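# Fit sandpaper strip onto a hand sander

## Task

Mount the sandpaper strip on the hand sander so both of its ends sit beneath the sander's clamps and the sheet is straight and pressed flat against the sander's base on every side.

## Robot and tools

Robot: two UR7e-type arms, left_arm and right_arm, each with a Robotiq 2F-85 two-finger gripper and a wrist camera. The fingers point along the gripper's +z axis and close along its y axis. A camera block sticks out about 10 cm toward the gripper's +x side and turns with it. end_effector_position is the point between the closed pads; closed fingertips reach about 19 mm past it.

Frames: the scene frame has its origin at table-top height midway between the arms, +z up, +x outward over the table, left_arm on the +y side (camera image sides do not match these names). Real bases: left_arm at (+0.052, +0.374, +0.049) m, right_arm at (+0.053, -0.435, +0.049) m. Result poses, velocities and move targets are reported in the scene frame, but every commanded offset is along the axes of that arm's own Hand target.

The 18-number row (used by execute_actions and move): one flat list covering both arms, each number in [-1, 1]. Order: left dx, dy, dz, rx, ry, rz, left gripper position, force_limit, speed, then the same nine for the right arm. dx..rz are an offset from that arm's Hand target as it stood when the action or move began, not an absolute pose; 1.0 equals 0.6 m of travel or 180 degrees, and rx, ry, rz form a single rotation vector. Sending the same offset twice moves the arm twice. Six zeros re-command the present Hand target. Commanded orientation is clipped to within 32 degrees of the measured one each step.

Gripper numbers are absolute commands, not offsets: position +1 = fully open (85 mm), about -0.8 = pads touch, -1 = close until blocked. force_limit and speed also run -1 to +1 (speed about 20, 85, 150 mm/s at -1, 0, +1); slow, low-force closes grip gently, fast or wide-start closes grip hard (up to roughly 200+ N). Always resend an arm's last three gripper numbers if you want it unchanged, since 0 is a real command. A new force or speed only applies after a position change of at least 0.01.

Tools:
- execute_actions(actions, cameras): actions is a list of actions; each action is up to 15 rows at 1/30 s per step, the last row held to fill 15 steps. Every row counts from the action's starting Hand target. An empty list returns state and all camera images.
- move(target, speed, blend, stop_force, zero, blocking, cameras): straight-line path toward one row or a list of up to 15 rows, all offsets from the same starting Hand targets. speed in m/s (0.002 to 3.6, default 0.25; rotation up to twice that in rad/s), one value or one per target. blend in metres rounds corners. stop_force in N (3 to 120, shared by both arms) ends an arm's path on contact; use it slowly when approaching surfaces, omit it when pulling away from something being pressed, and don't trust it while the gripper rotates. zero (default true) re-zeroes the sensor first. blocking=false returns after 0.5 s and cannot be combined with stop_force. Paths do not avoid obstacles or the other arm; keep paths away from an arm's own base.
- wait(seconds 0 to 10, cameras): lets time pass holding commands.
- stop(cameras): brakes a running move.
- zoom_image(camera, region [x0,y0,x1,y1] pixels, max 504 each way) on the latest image of cam_high, cam_low, cam_end_a, cam_end_b, cam_far, cam_left_wrist or cam_right_wrist (all 896x504).
- zero_wrist_force(arm): tares that arm's wrist sensor.
- read_manual(section): licence text only.
- finished_scene(scene): ends the scene; the sandpaper must stay fitted without the robot.

Results: Hand target is the last commanded pose (after clipping); the gripper may rest short of it, and the next command asks for it again. object_status: 0 moving, 1 blocked while opening, 2 blocked while closing (a grip), 3 reached the requested opening or pads met. position_measured is in counts: 3 open, ~78 = 60 mm, 130 = 40 mm, 180 = 20 mm, 230 closed. Wrist force/torque are in the end effector's axes, a force from a surface into the arm; a third line shows the peak since the last shown reading. Joint torques include arm weight. The move: line gives the ending (done, off_target, moving, held, fault) and limits (paced = pose clipped, held = steps withheld); an arm not named is done.

Avoid: any outside force around 150 N on an arm or wrist-joint torque near 25.7 N m (shoulder/elbow 138) causes a 10 s fault stop; arms are stiff, so commanding even slightly past a firm contact can trigger one. Don't let the arms or grippers press or collide with each other, don't slam fixed things, don't squeeze hard on a part still resting on something, don't drop or release moving parts, and never leave anything off the table. Watch for MOTOR HOT lines (braking at 85 °C). Smooth, low-effort, quick motion is preferred.

Each tool is called after "Call:" as a command line: name --argument value for each argument, lists and objects as JSON in quotes; but a table of rows of numbers goes row by row, as --pt "numbers of a row", without its own name.

## Session

Call:
execute_actions --actions '[]'

Scene clock: 0.00 s.
left_arm: end_effector_position=(+0.3039, +0.4264, +0.1497) position_measured=3 object_status=3 end_effector_quat_wxyz=(-0.534, +0.068, +0.833, +0.129) | right_arm: end_effector_position=(+0.3836, -0.1571, +0.1469) position_measured=3 object_status=3 end_effector_quat_wxyz=(-0.403, +0.569, +0.717, -0.005)
Joint positions: left_arm=[-0.32 -1.247 2.012 -1.172 -1.58 -0.16] | right_arm=[3.754 -1.833 -2.066 -1.147 2.346 1.797]
Joint velocities: within noise
Joint torques (N m): no reading
Motor temperatures (°C): left_arm=[28 31 27 35 33 33] | right_arm=[27 29 29 37 35 30]
Wrist force (N): no reading
Wrist torque (N m): no reading
Wrist force, peak (N): no reading
Hand target: left_arm +0.3039, +0.4264, +0.1497; -0.534, +0.068, +0.833, +0.129 | right_arm +0.3836, -0.1571, +0.1469; -0.403, +0.569, +0.717, -0.005
Tool commands: left_gripper/position=+1.0 left_gripper/force_limit=+1.0 left_gripper/speed=+1.0 right_gripper/position=+1.0 right_gripper/force_limit=+1.0 right_gripper/speed=+1.0

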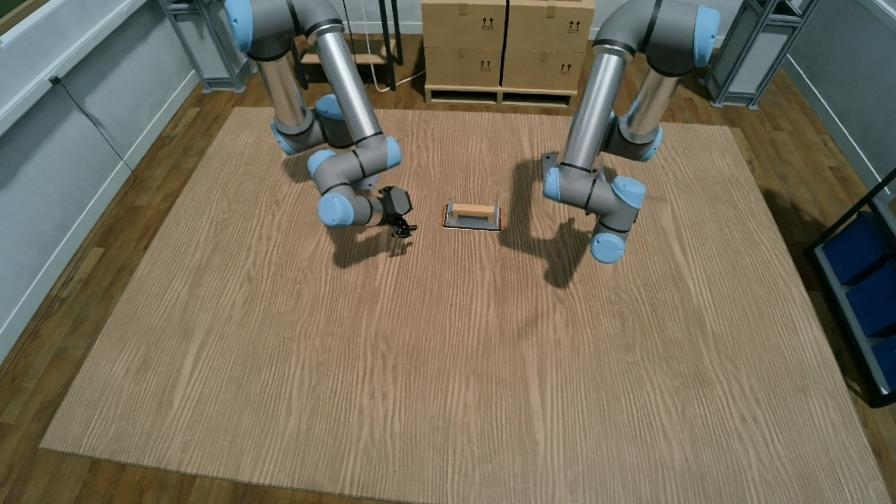

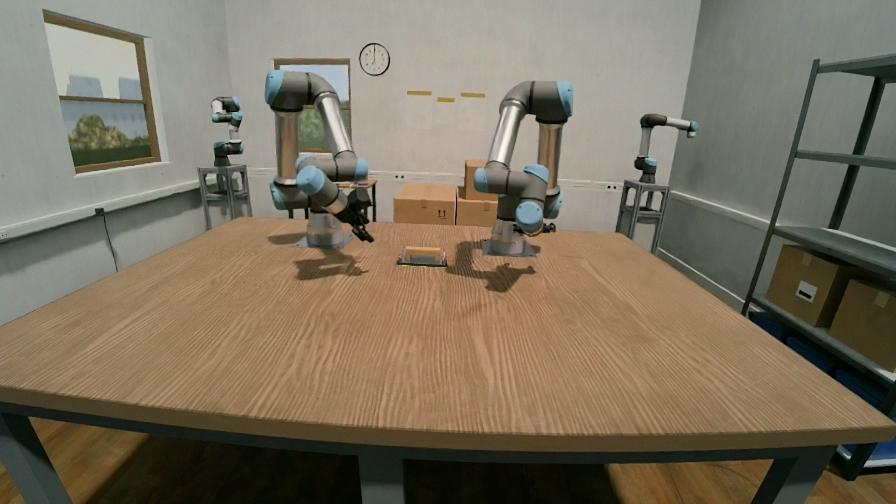

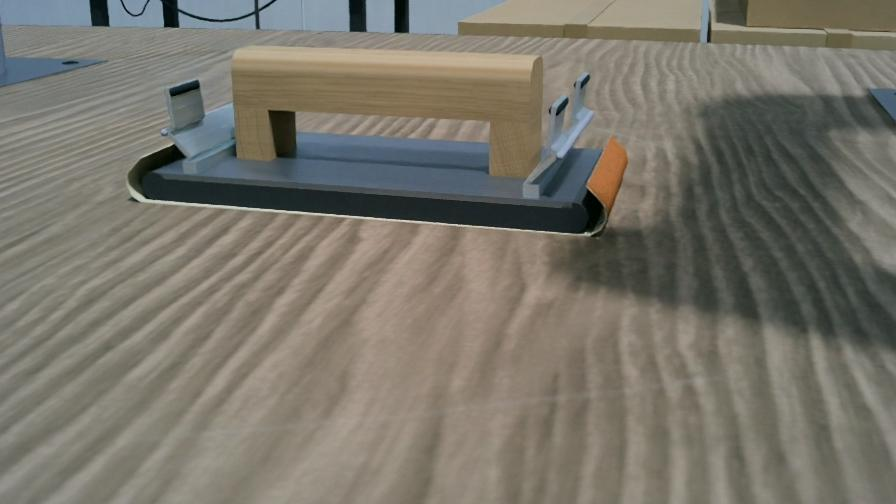

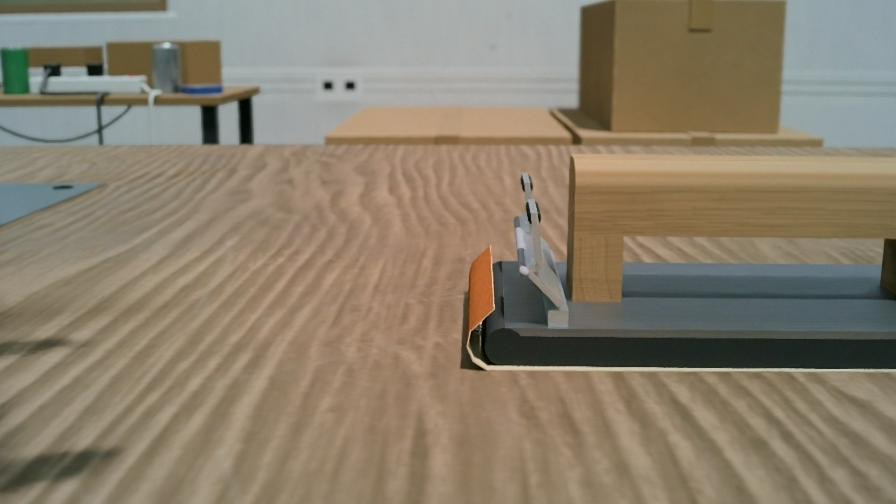

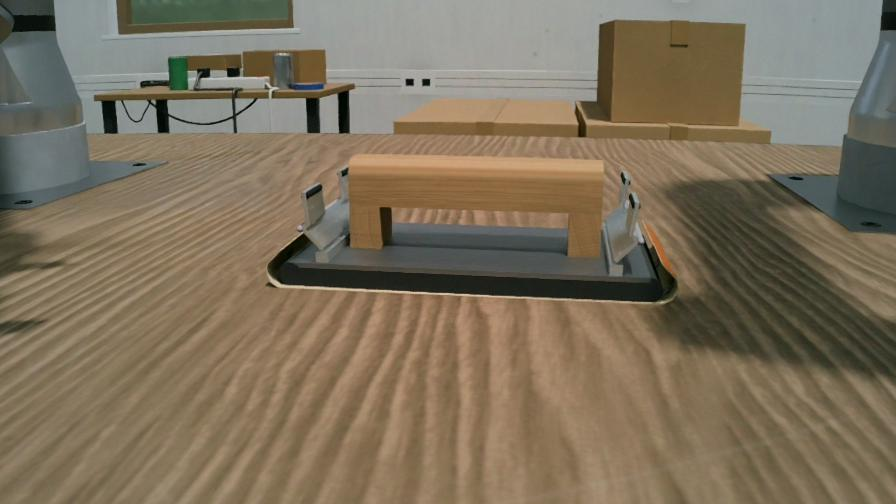

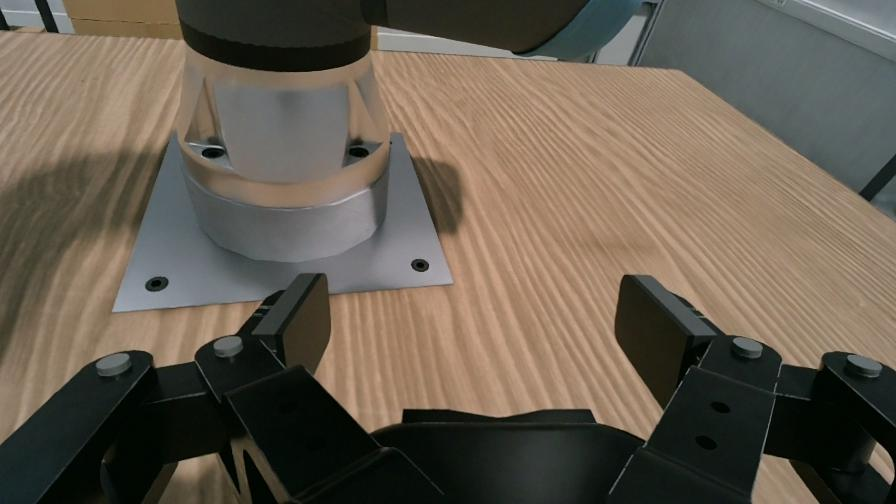

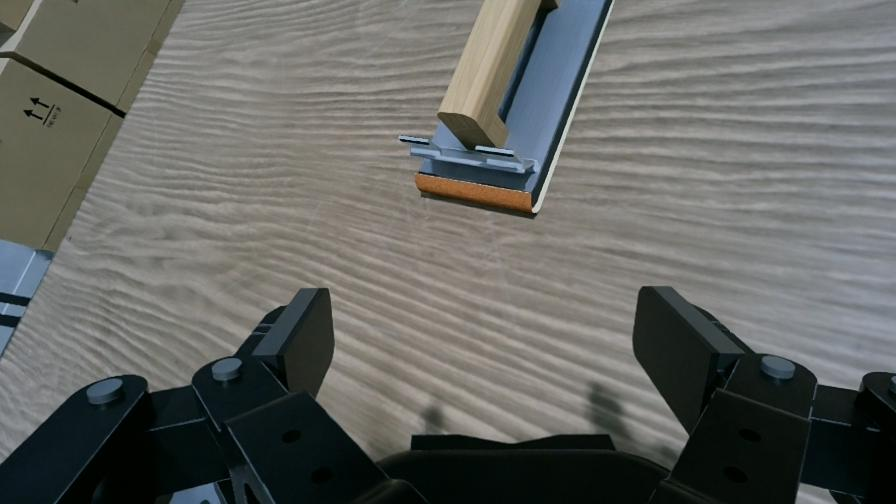

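I'll take closer looks at the sander and its clamps.

Call:
zoom_image --camera "cam_end_a" --region '[100, 20, 380, 240]'

Call:
zoom_image --camera "cam_end_a" --region '[440, 40, 700, 250]'

Call:
zoom_image --camera "cam_end_b" --region '[420, 130, 700, 390]'

Call:
zoom_image --camera "cam_right_wrist" --region '[360, 0, 640, 240]'

Call:
zoom_image --camera "cam_high" --region '[400, 170, 540, 260]'

Call:
zoom_image --camera "cam_far" --region '[250, 140, 450, 310]'

Call:
zoom_image --camera "cam_far" --region '[530, 140, 730, 320]'

Scaled by 1.800 from the camera's 896x504 image, which has a finer 1280x720 frame.

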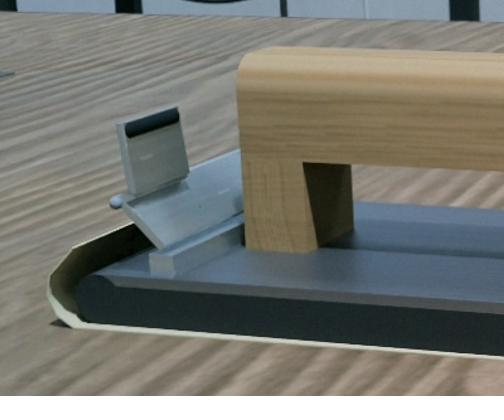

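Scaled by 1.938 from the camera's 896x504 image, which has a finer 1280x720 frame.

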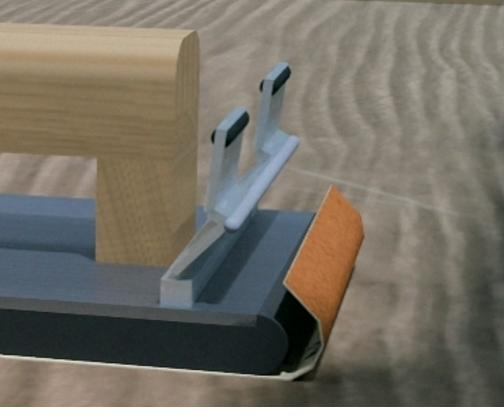

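Scaled by 1.800 from the camera's 896x504 image, which has a finer 1280x720 frame.

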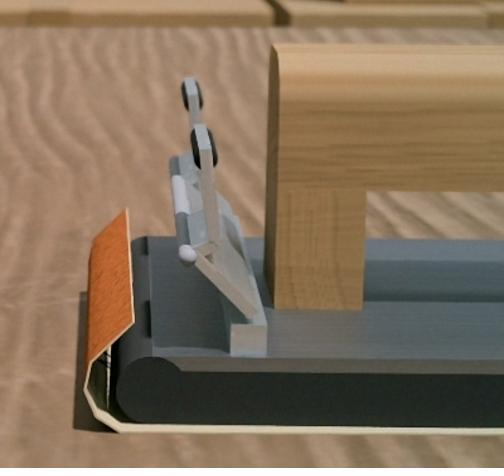

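Scaled by 1.800 from the camera's 896x504 image, which has a finer 1280x720 frame.

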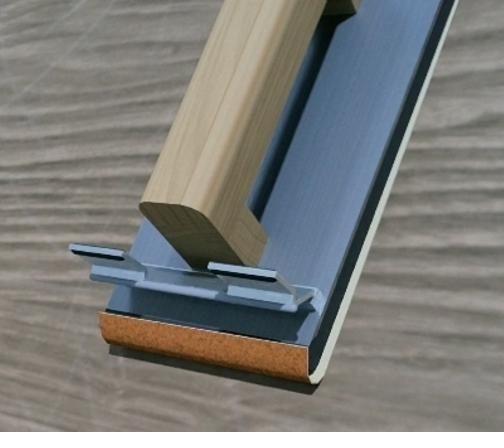

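Scaled by 3.600 from the camera's 896x504 image, which has a finer 1280x720 frame.

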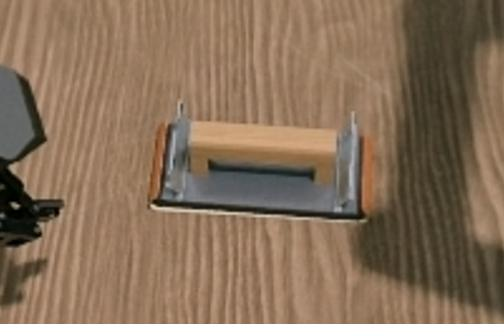

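Scaled by 2.520 from the camera's 896x504 image, which has a finer 1280x720 frame.

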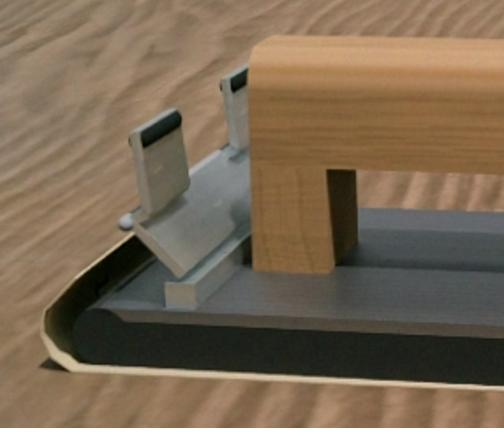

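Scaled by 2.520 from the camera's 896x504 image, which has a finer 1280x720 frame.

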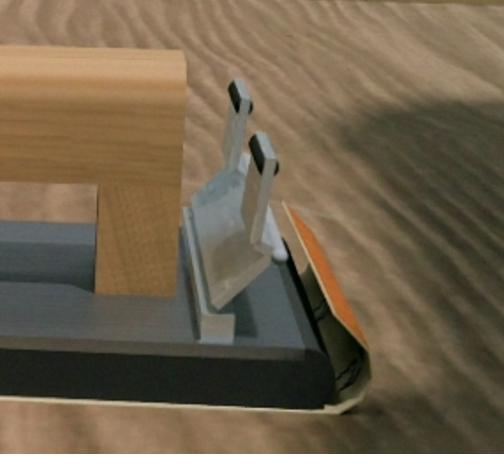

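Call:
move --target '[0.2007, -0.6057, -0.2635, 0.0911, -0.2499, -0.0291, 1.0, 1.0, 1.0, 0, 0, 0, 0, 0, 0, 1.0, 1.0, 1.0]' --speed 0.35 --cameras '["all"]'

Scene clock: 3.80 s.
left_arm: end_effector_position=(+0.3002, +0.0300, +0.2696) position_measured=3 object_status=3 end_effector_quat_wxyz=(-0.174, +0.000, +0.985, +0.000) | right_arm: end_effector_position=(+0.3836, -0.1571, +0.1469) position_measured=3 object_status=3 end_effector_quat_wxyz=(-0.403, +0.569, +0.717, -0.005)
Joint positions: left_arm=[-1.069 -1.601 1.881 -1.679 -1.878 -1.051] | right_arm=[3.754 -1.833 -2.066 -1.147 2.346 1.797]
Joint torques (N m): left_arm=[-5.1 -11.29 -36 -3.99 1.91 -2.14] | right_arm=[0.39 33.18 17.05 2.06 1.21 0.03]
Wrist force (N): left_arm=[-1.3 0.2 0.3] | right_arm=[0.0 0.0 -0.3]
Wrist torque (N m): left_arm=[-0.02 0.27 0.10] | right_arm=[-0.01 0.00 0.00]
Wrist force, peak (N): left_arm=[-1.5 1.8 0.7] | right_arm=[0.1 -0.5 -0.6]
Hand target: left_arm +0.3002, +0.0299, +0.2696; -0.174, +0.000, +0.985, +0.000 | right_arm +0.3836, -0.1571, +0.1469; -0.403, +0.569, +0.717, -0.005
Off the commanded pose: left_arm 0.000 m, 0 deg | right_arm 0.000 m, 0 deg.
move: done

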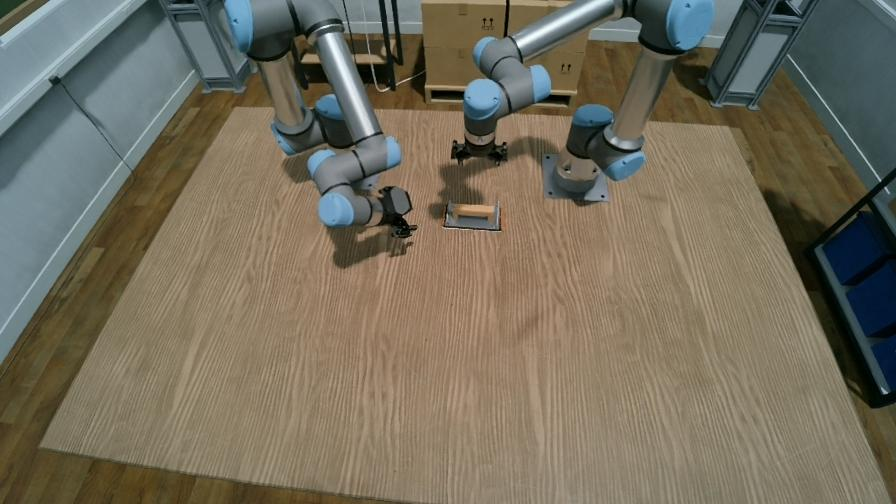

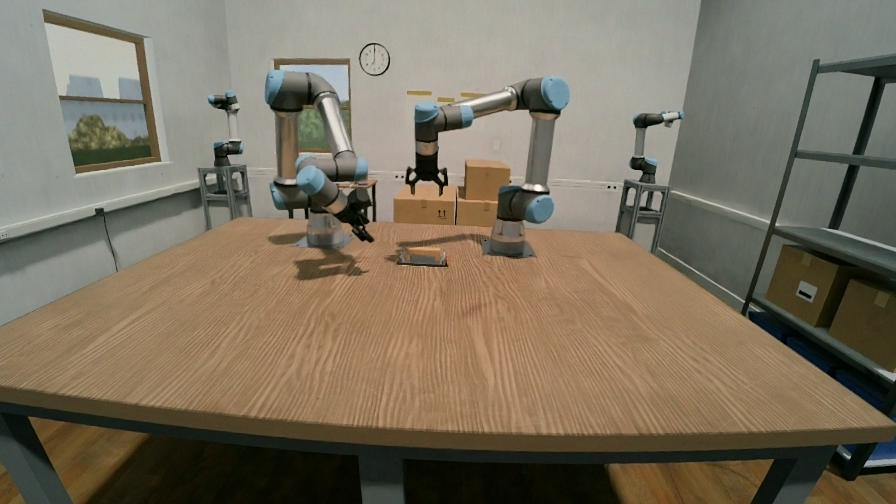

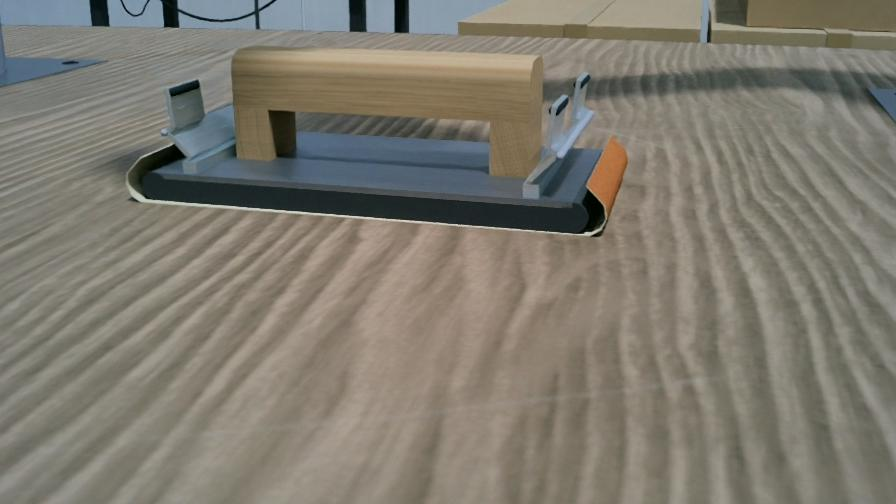

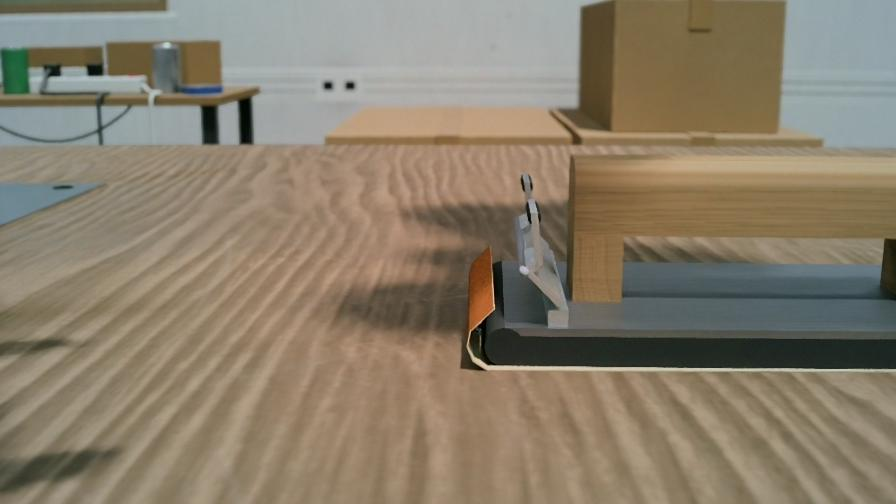

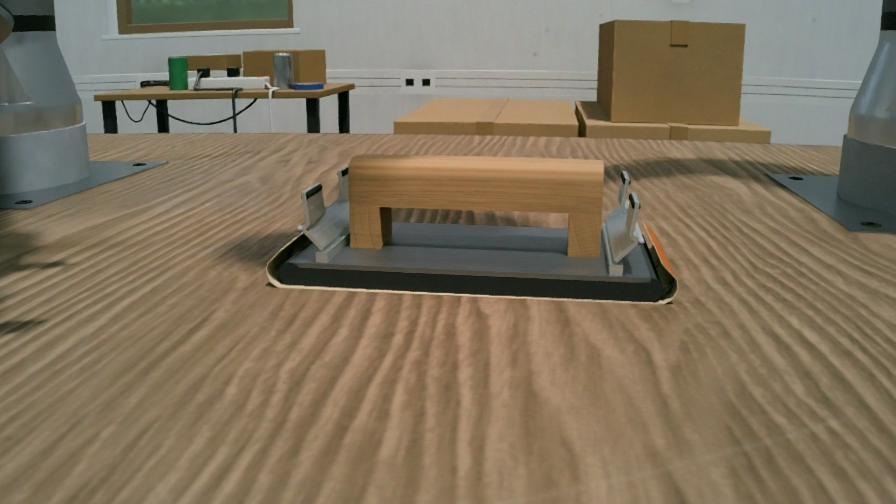

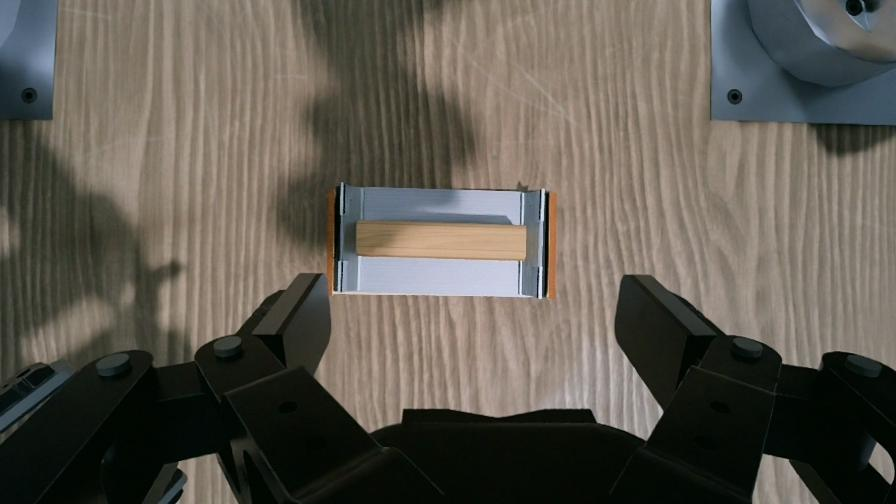

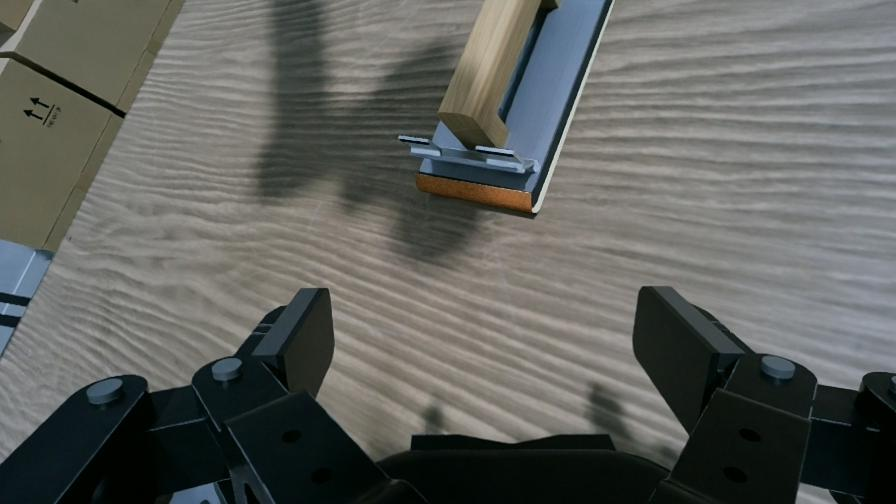

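Call:
zoom_image --camera "cam_left_wrist" --region '[310, 165, 450, 315]'

Call:
zoom_image --camera "cam_left_wrist" --region '[440, 165, 580, 315]'

Scaled by 3.360 from the camera's 896x504 image, which has a finer 1280x720 frame.

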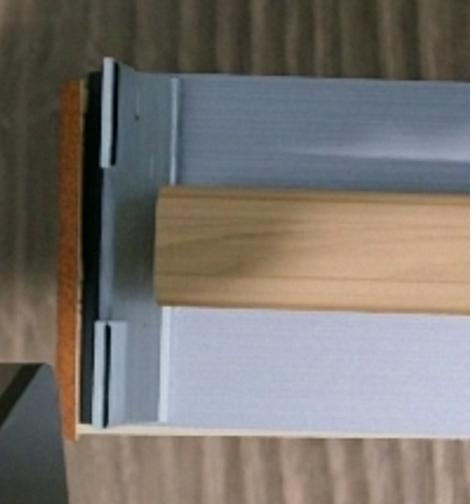

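Scaled by 3.360 from the camera's 896x504 image, which has a finer 1280x720 frame.

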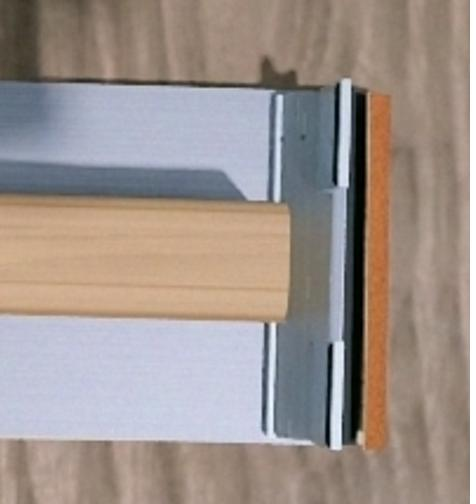

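Call:
move --target '[-0.1308, -0.01, 0.2717, 0, 0, 0, 1.0, 1.0, 1.0, 0, 0, 0, 0, 0, 0, 1.0, 1.0, 1.0]' --speed 0.25 --cameras '["cam_left_wrist", "cam_right_wrist"]'

Call:
zoom_image --camera "cam_left_wrist" --region '[200, 20, 450, 270]'

Call:
zoom_image --camera "cam_left_wrist" --region '[440, 20, 690, 270]'

Scene clock: 7.27 s.
left_arm: end_effector_position=(+0.3179, +0.0241, +0.0895) position_measured=3 object_status=3 end_effector_quat_wxyz=(-0.174, +0.000, +0.985, +0.000) | right_arm: end_effector_position=(+0.3836, -0.1571, +0.1469) position_measured=3 object_status=3 end_effector_quat_wxyz=(-0.403, +0.569, +0.717, -0.005)
Joint positions: left_arm=[-1.042 -1.327 2.106 -2.169 -1.873 -1.023] | right_arm=[3.754 -1.833 -2.066 -1.147 2.346 1.797]
Joint torques (N m): left_arm=[6.44 -17.52 -16.57 -3.95 -2.38 2.18] | right_arm=[-0.47 32.76 18.27 2.09 1.21 -0.13]
Wrist force (N): left_arm=[-1.4 0.5 0.5] | right_arm=[-0.1 0.1 -0.5]
Wrist torque (N m): left_arm=[0.07 0.28 -0.02] | right_arm=[0.01 0.01 0.00]
Wrist force, peak (N): left_arm=[-2.1 0.4 2.5] | right_arm=[0.5 -0.1 -0.7]
Hand target: left_arm +0.3180, +0.0240, +0.0895; -0.174, +0.000, +0.985, +0.000 | right_arm +0.3836, -0.1571, +0.1469; -0.403, +0.569, +0.717, -0.005
Off the commanded pose: left_arm 0.000 m, 0 deg | right_arm 0.000 m, 0 deg.
move: done
Images, in order (width x height): cam_left_wrist 896x504, cam_right_wrist 896x504.

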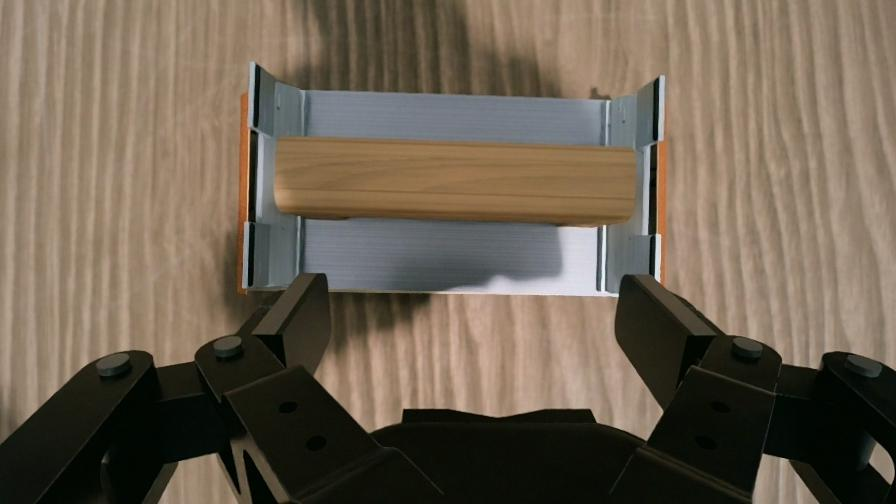

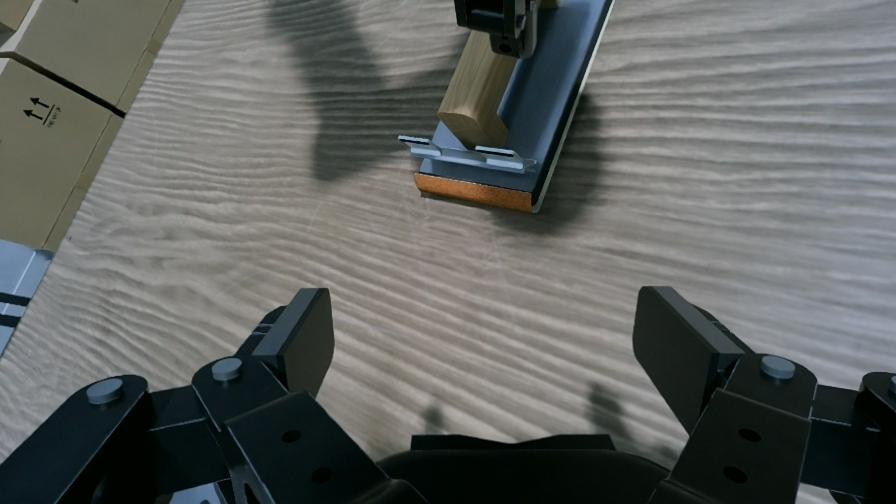

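Scaled by 2.016 from the camera's 896x504 image, which has a finer 1280x720 frame.

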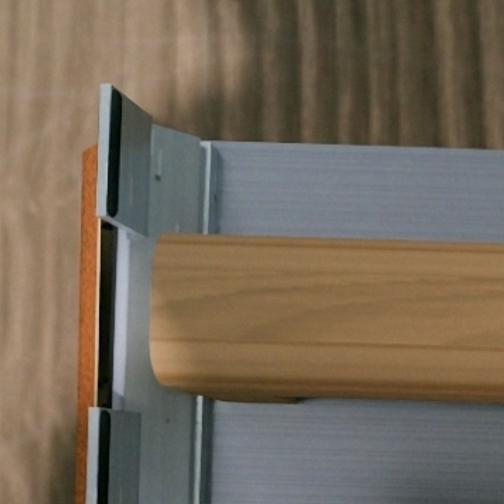

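Scaled by 2.016 from the camera's 896x504 image, which has a finer 1280x720 frame.

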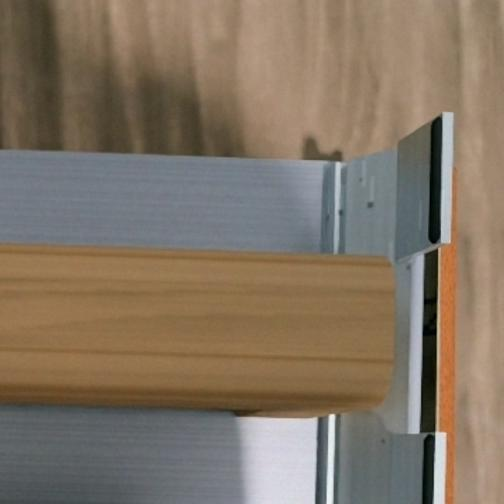

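Call:
move --pt "0.0180 -0.1023 -0.0132 0.1342 0.0201 0.0538 -1.0 0.0 0.0 -0.0123 -0.0823 0.0392 0.0755 -0.1464 -0.4462 -1.0 0.0 0.0" --pt "0.0180 -0.1023 -0.0132 0.1342 0.0201 0.0538 -1.0 0.0 0.0 -0.0543 -0.0735 0.2193 0.151 -0.2929 -0.8925 -1.0 0.0 0.0" --speed 0.45 --blend 0.02 --cameras '["all"]'

Scene clock: 15.00 s.
left_arm: end_effector_position=(+0.3106, -0.0373, +0.1007) position_measured=232 object_status=3 end_effector_quat_wxyz=(-0.201, +0.046, +0.954, -0.220) | right_arm: end_effector_position=(+0.2718, -0.1400, +0.0601) position_measured=232 object_status=3 end_effector_quat_wxyz=(-0.094, +0.692, -0.710, -0.089)
Joint positions: left_arm=[-0.981 -1.263 2.211 -2.656 -2.162 -0.935] | right_arm=[4.415 -1.611 -2.648 -0.204 1.641 -0.285]
Joint torques (N m): left_arm=[5.85 -17.87 -1.57 -4.41 -4.16 -2.01] | right_arm=[10.11 2.84 -1.6 4.51 1.17 -1.3]
Wrist force (N): left_arm=[-0.9 0.2 0.3] | right_arm=[0.2 0.7 -0.7]
Wrist torque (N m): left_arm=[-0.14 0.15 0.04] | right_arm=[0.12 -0.25 -0.07]
Wrist force, peak (N): left_arm=[-1.6 0.4 0.5] | right_arm=[1.0 0.9 -1.1]
Hand target: left_arm +0.3106, -0.0373, +0.1007; -0.201, +0.046, +0.954, -0.220 | right_arm +0.2718, -0.1400, +0.0601; -0.094, +0.692, -0.710, -0.089
Off the commanded pose: left_arm 0.000 m, 0 deg | right_arm 0.000 m, 0 deg.
move: done

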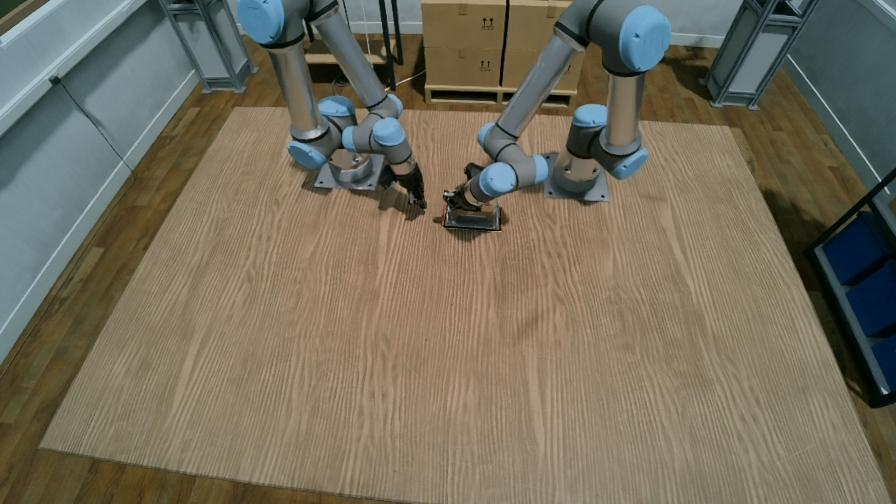

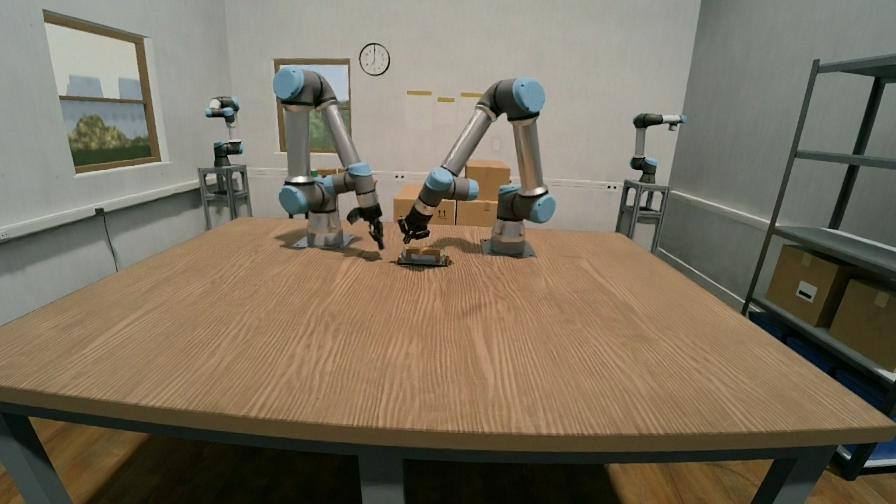

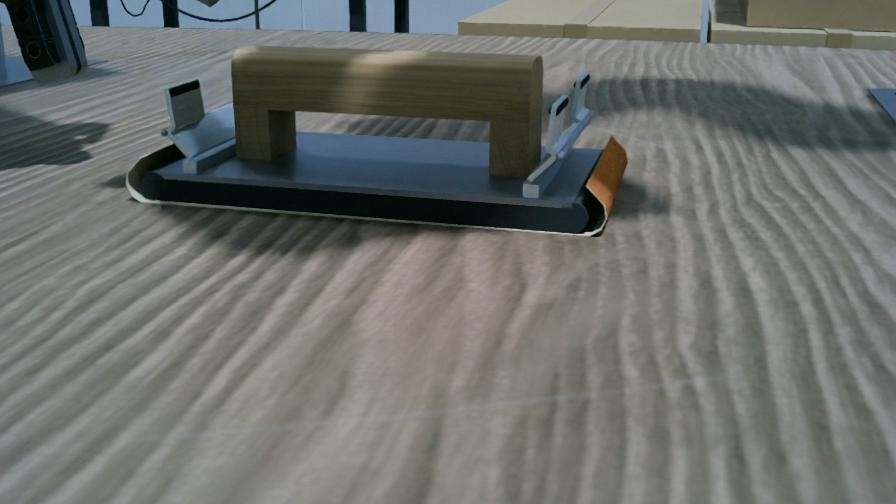

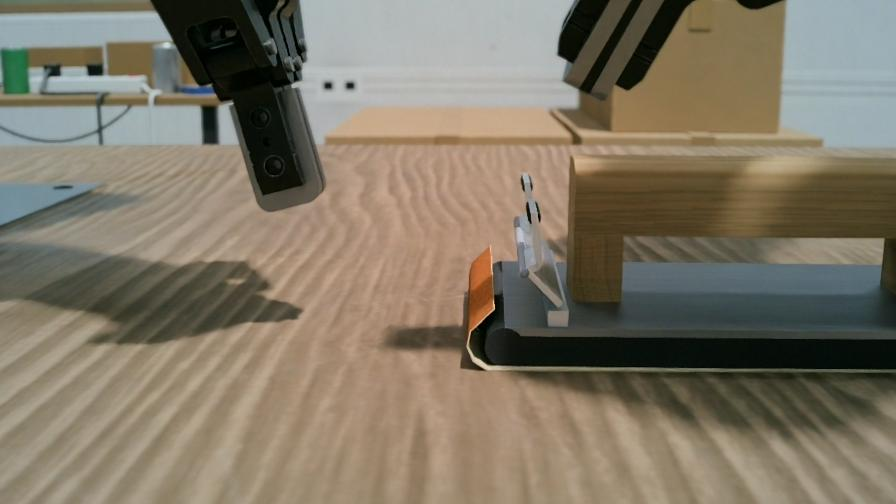

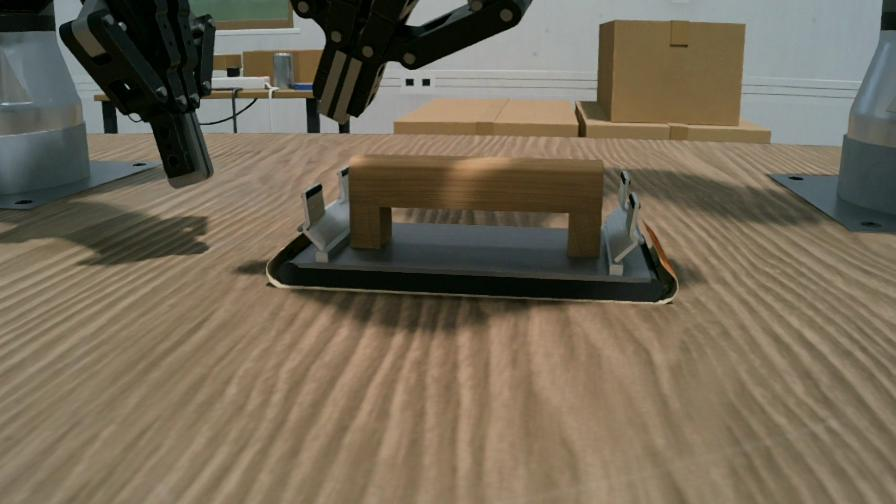

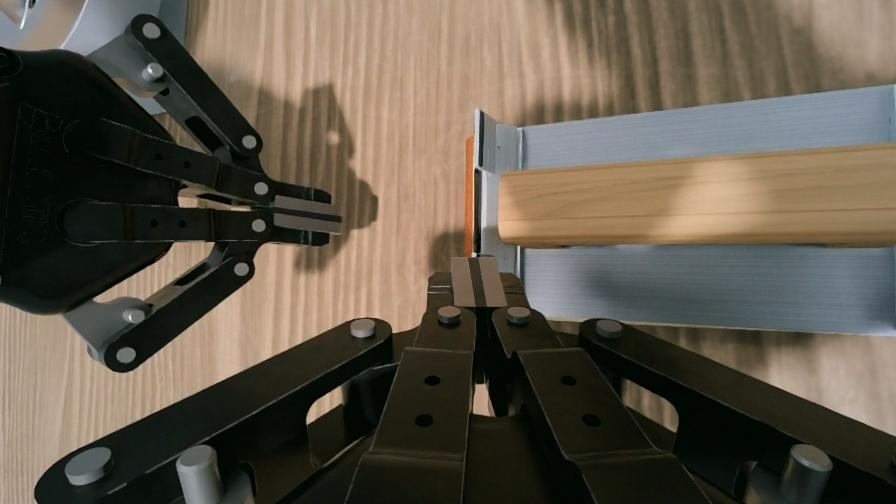

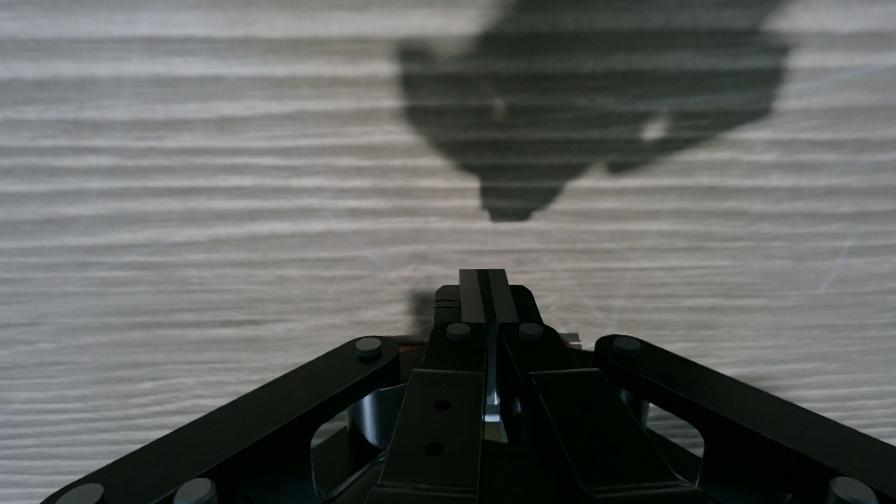

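Call:
zoom_image --camera "cam_left_wrist" --region '[230, 90, 530, 320]'

Call:
zoom_image --camera "cam_end_b" --region '[200, 60, 640, 400]'

Scaled by 1.680 from the camera's 896x504 image, which has a finer 1280x720 frame.

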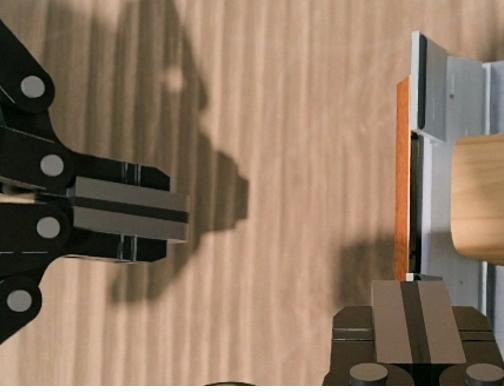

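Scaled by 1.145 from the camera's 896x504 image, which has a finer 1280x720 frame.

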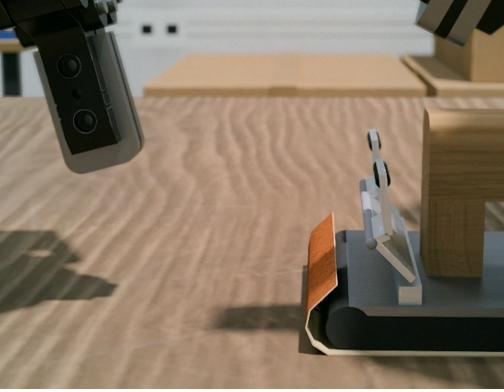

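Call:
move --target '[0, 0, 0, 0, 0, 0, -1.0, 0.0, 0.0, -0.0534, 0.0005, 0.0749, 0, 0, 0, -1.0, 0.0, 0.0]' --speed 0.1 --cameras '["cam_end_b", "cam_left_wrist", "cam_far"]'

Call:
zoom_image --camera "cam_end_b" --region '[400, 160, 640, 400]'

Call:
zoom_image --camera "cam_left_wrist" --region '[380, 90, 560, 290]'

Scene clock: 17.27 s.
left_arm: end_effector_position=(+0.3106, -0.0373, +0.1007) position_measured=232 object_status=3 end_effector_quat_wxyz=(-0.201, +0.046, +0.954, -0.220) | right_arm: end_effector_position=(+0.2728, -0.0975, +0.0249) position_measured=232 object_status=3 end_effector_quat_wxyz=(-0.094, +0.692, -0.710, -0.089)
Joint positions: left_arm=[-0.981 -1.263 2.211 -2.656 -2.162 -0.935] | right_arm=[4.454 -1.828 -2.582 -0.05 1.631 -0.247]
Joint torques (N m): left_arm=[6.54 -17.94 -1.58 -4.58 -4.04 -2.03] | right_arm=[11.44 9.43 24.77 4.49 -1.58 1.53]
Wrist force (N): left_arm=[-1.1 0.1 0.3] | right_arm=[0.3 0.3 -1.2]
Wrist torque (N m): left_arm=[-0.15 0.19 0.04] | right_arm=[0.08 -0.27 -0.25]
Wrist force, peak (N): left_arm=[-1.1 0.1 0.5] | right_arm=[1.2 0.5 -1.7]
Hand target: left_arm +0.3106, -0.0373, +0.1007; -0.201, +0.046, +0.954, -0.220 | right_arm +0.2728, -0.0975, +0.0248; -0.094, +0.692, -0.710, -0.089
Off the commanded pose: left_arm 0.000 m, 0 deg | right_arm 0.000 m, 0 deg.
move: done
Images, in order (width x height): cam_end_b 896x504, cam_far 896x504, cam_left_wrist 896x504.

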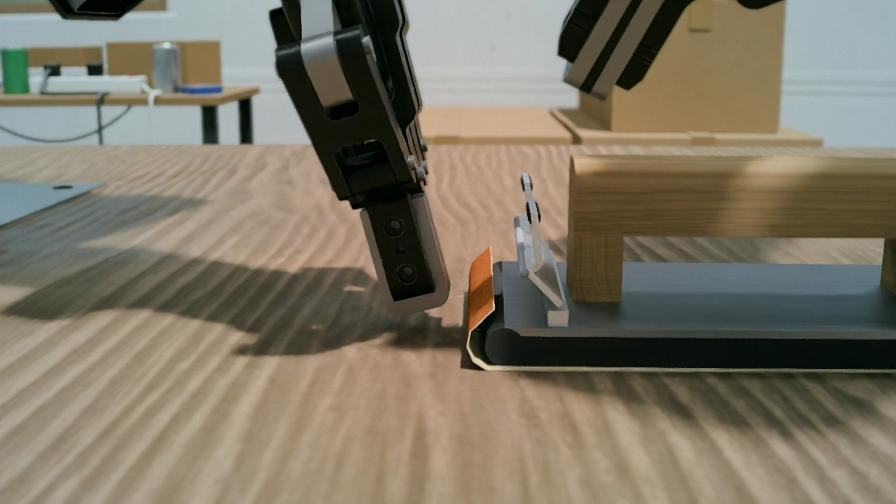

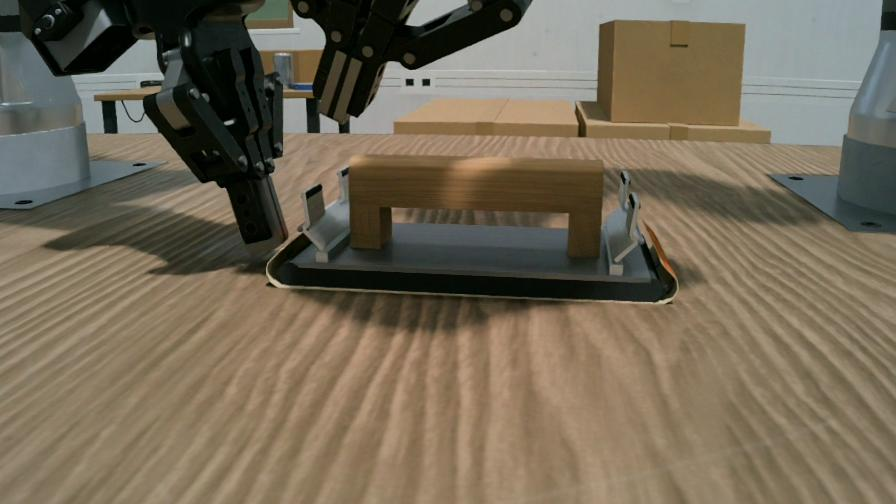

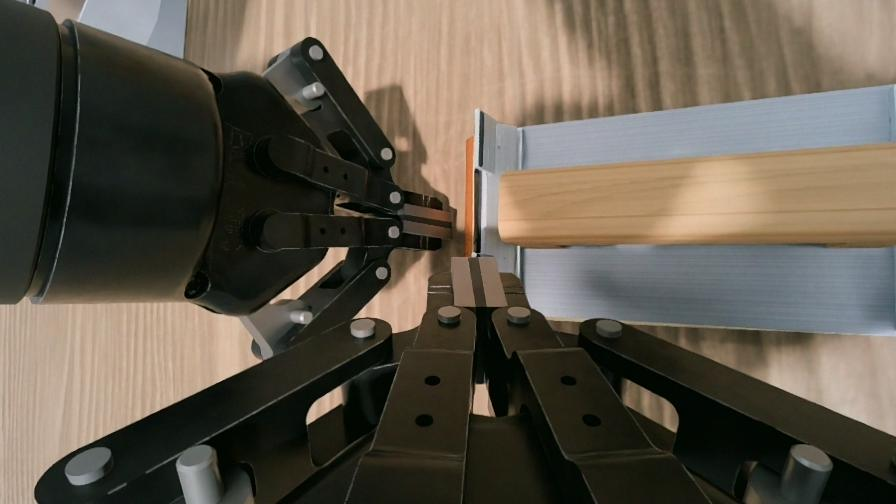

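Scaled by 2.100 from the camera's 896x504 image, which has a finer 1280x720 frame.

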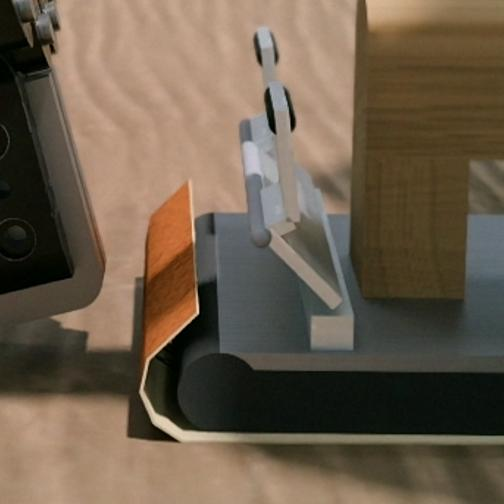

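Scaled by 2.520 from the camera's 896x504 image, which has a finer 1280x720 frame.

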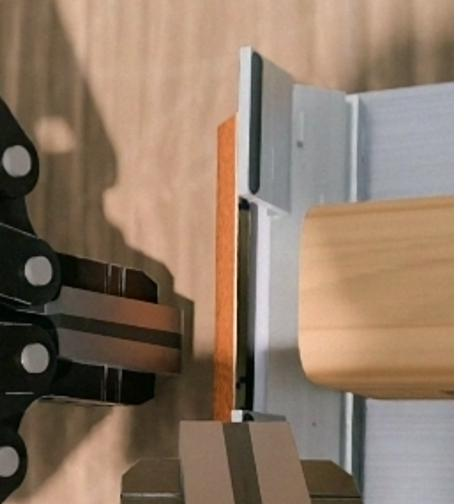

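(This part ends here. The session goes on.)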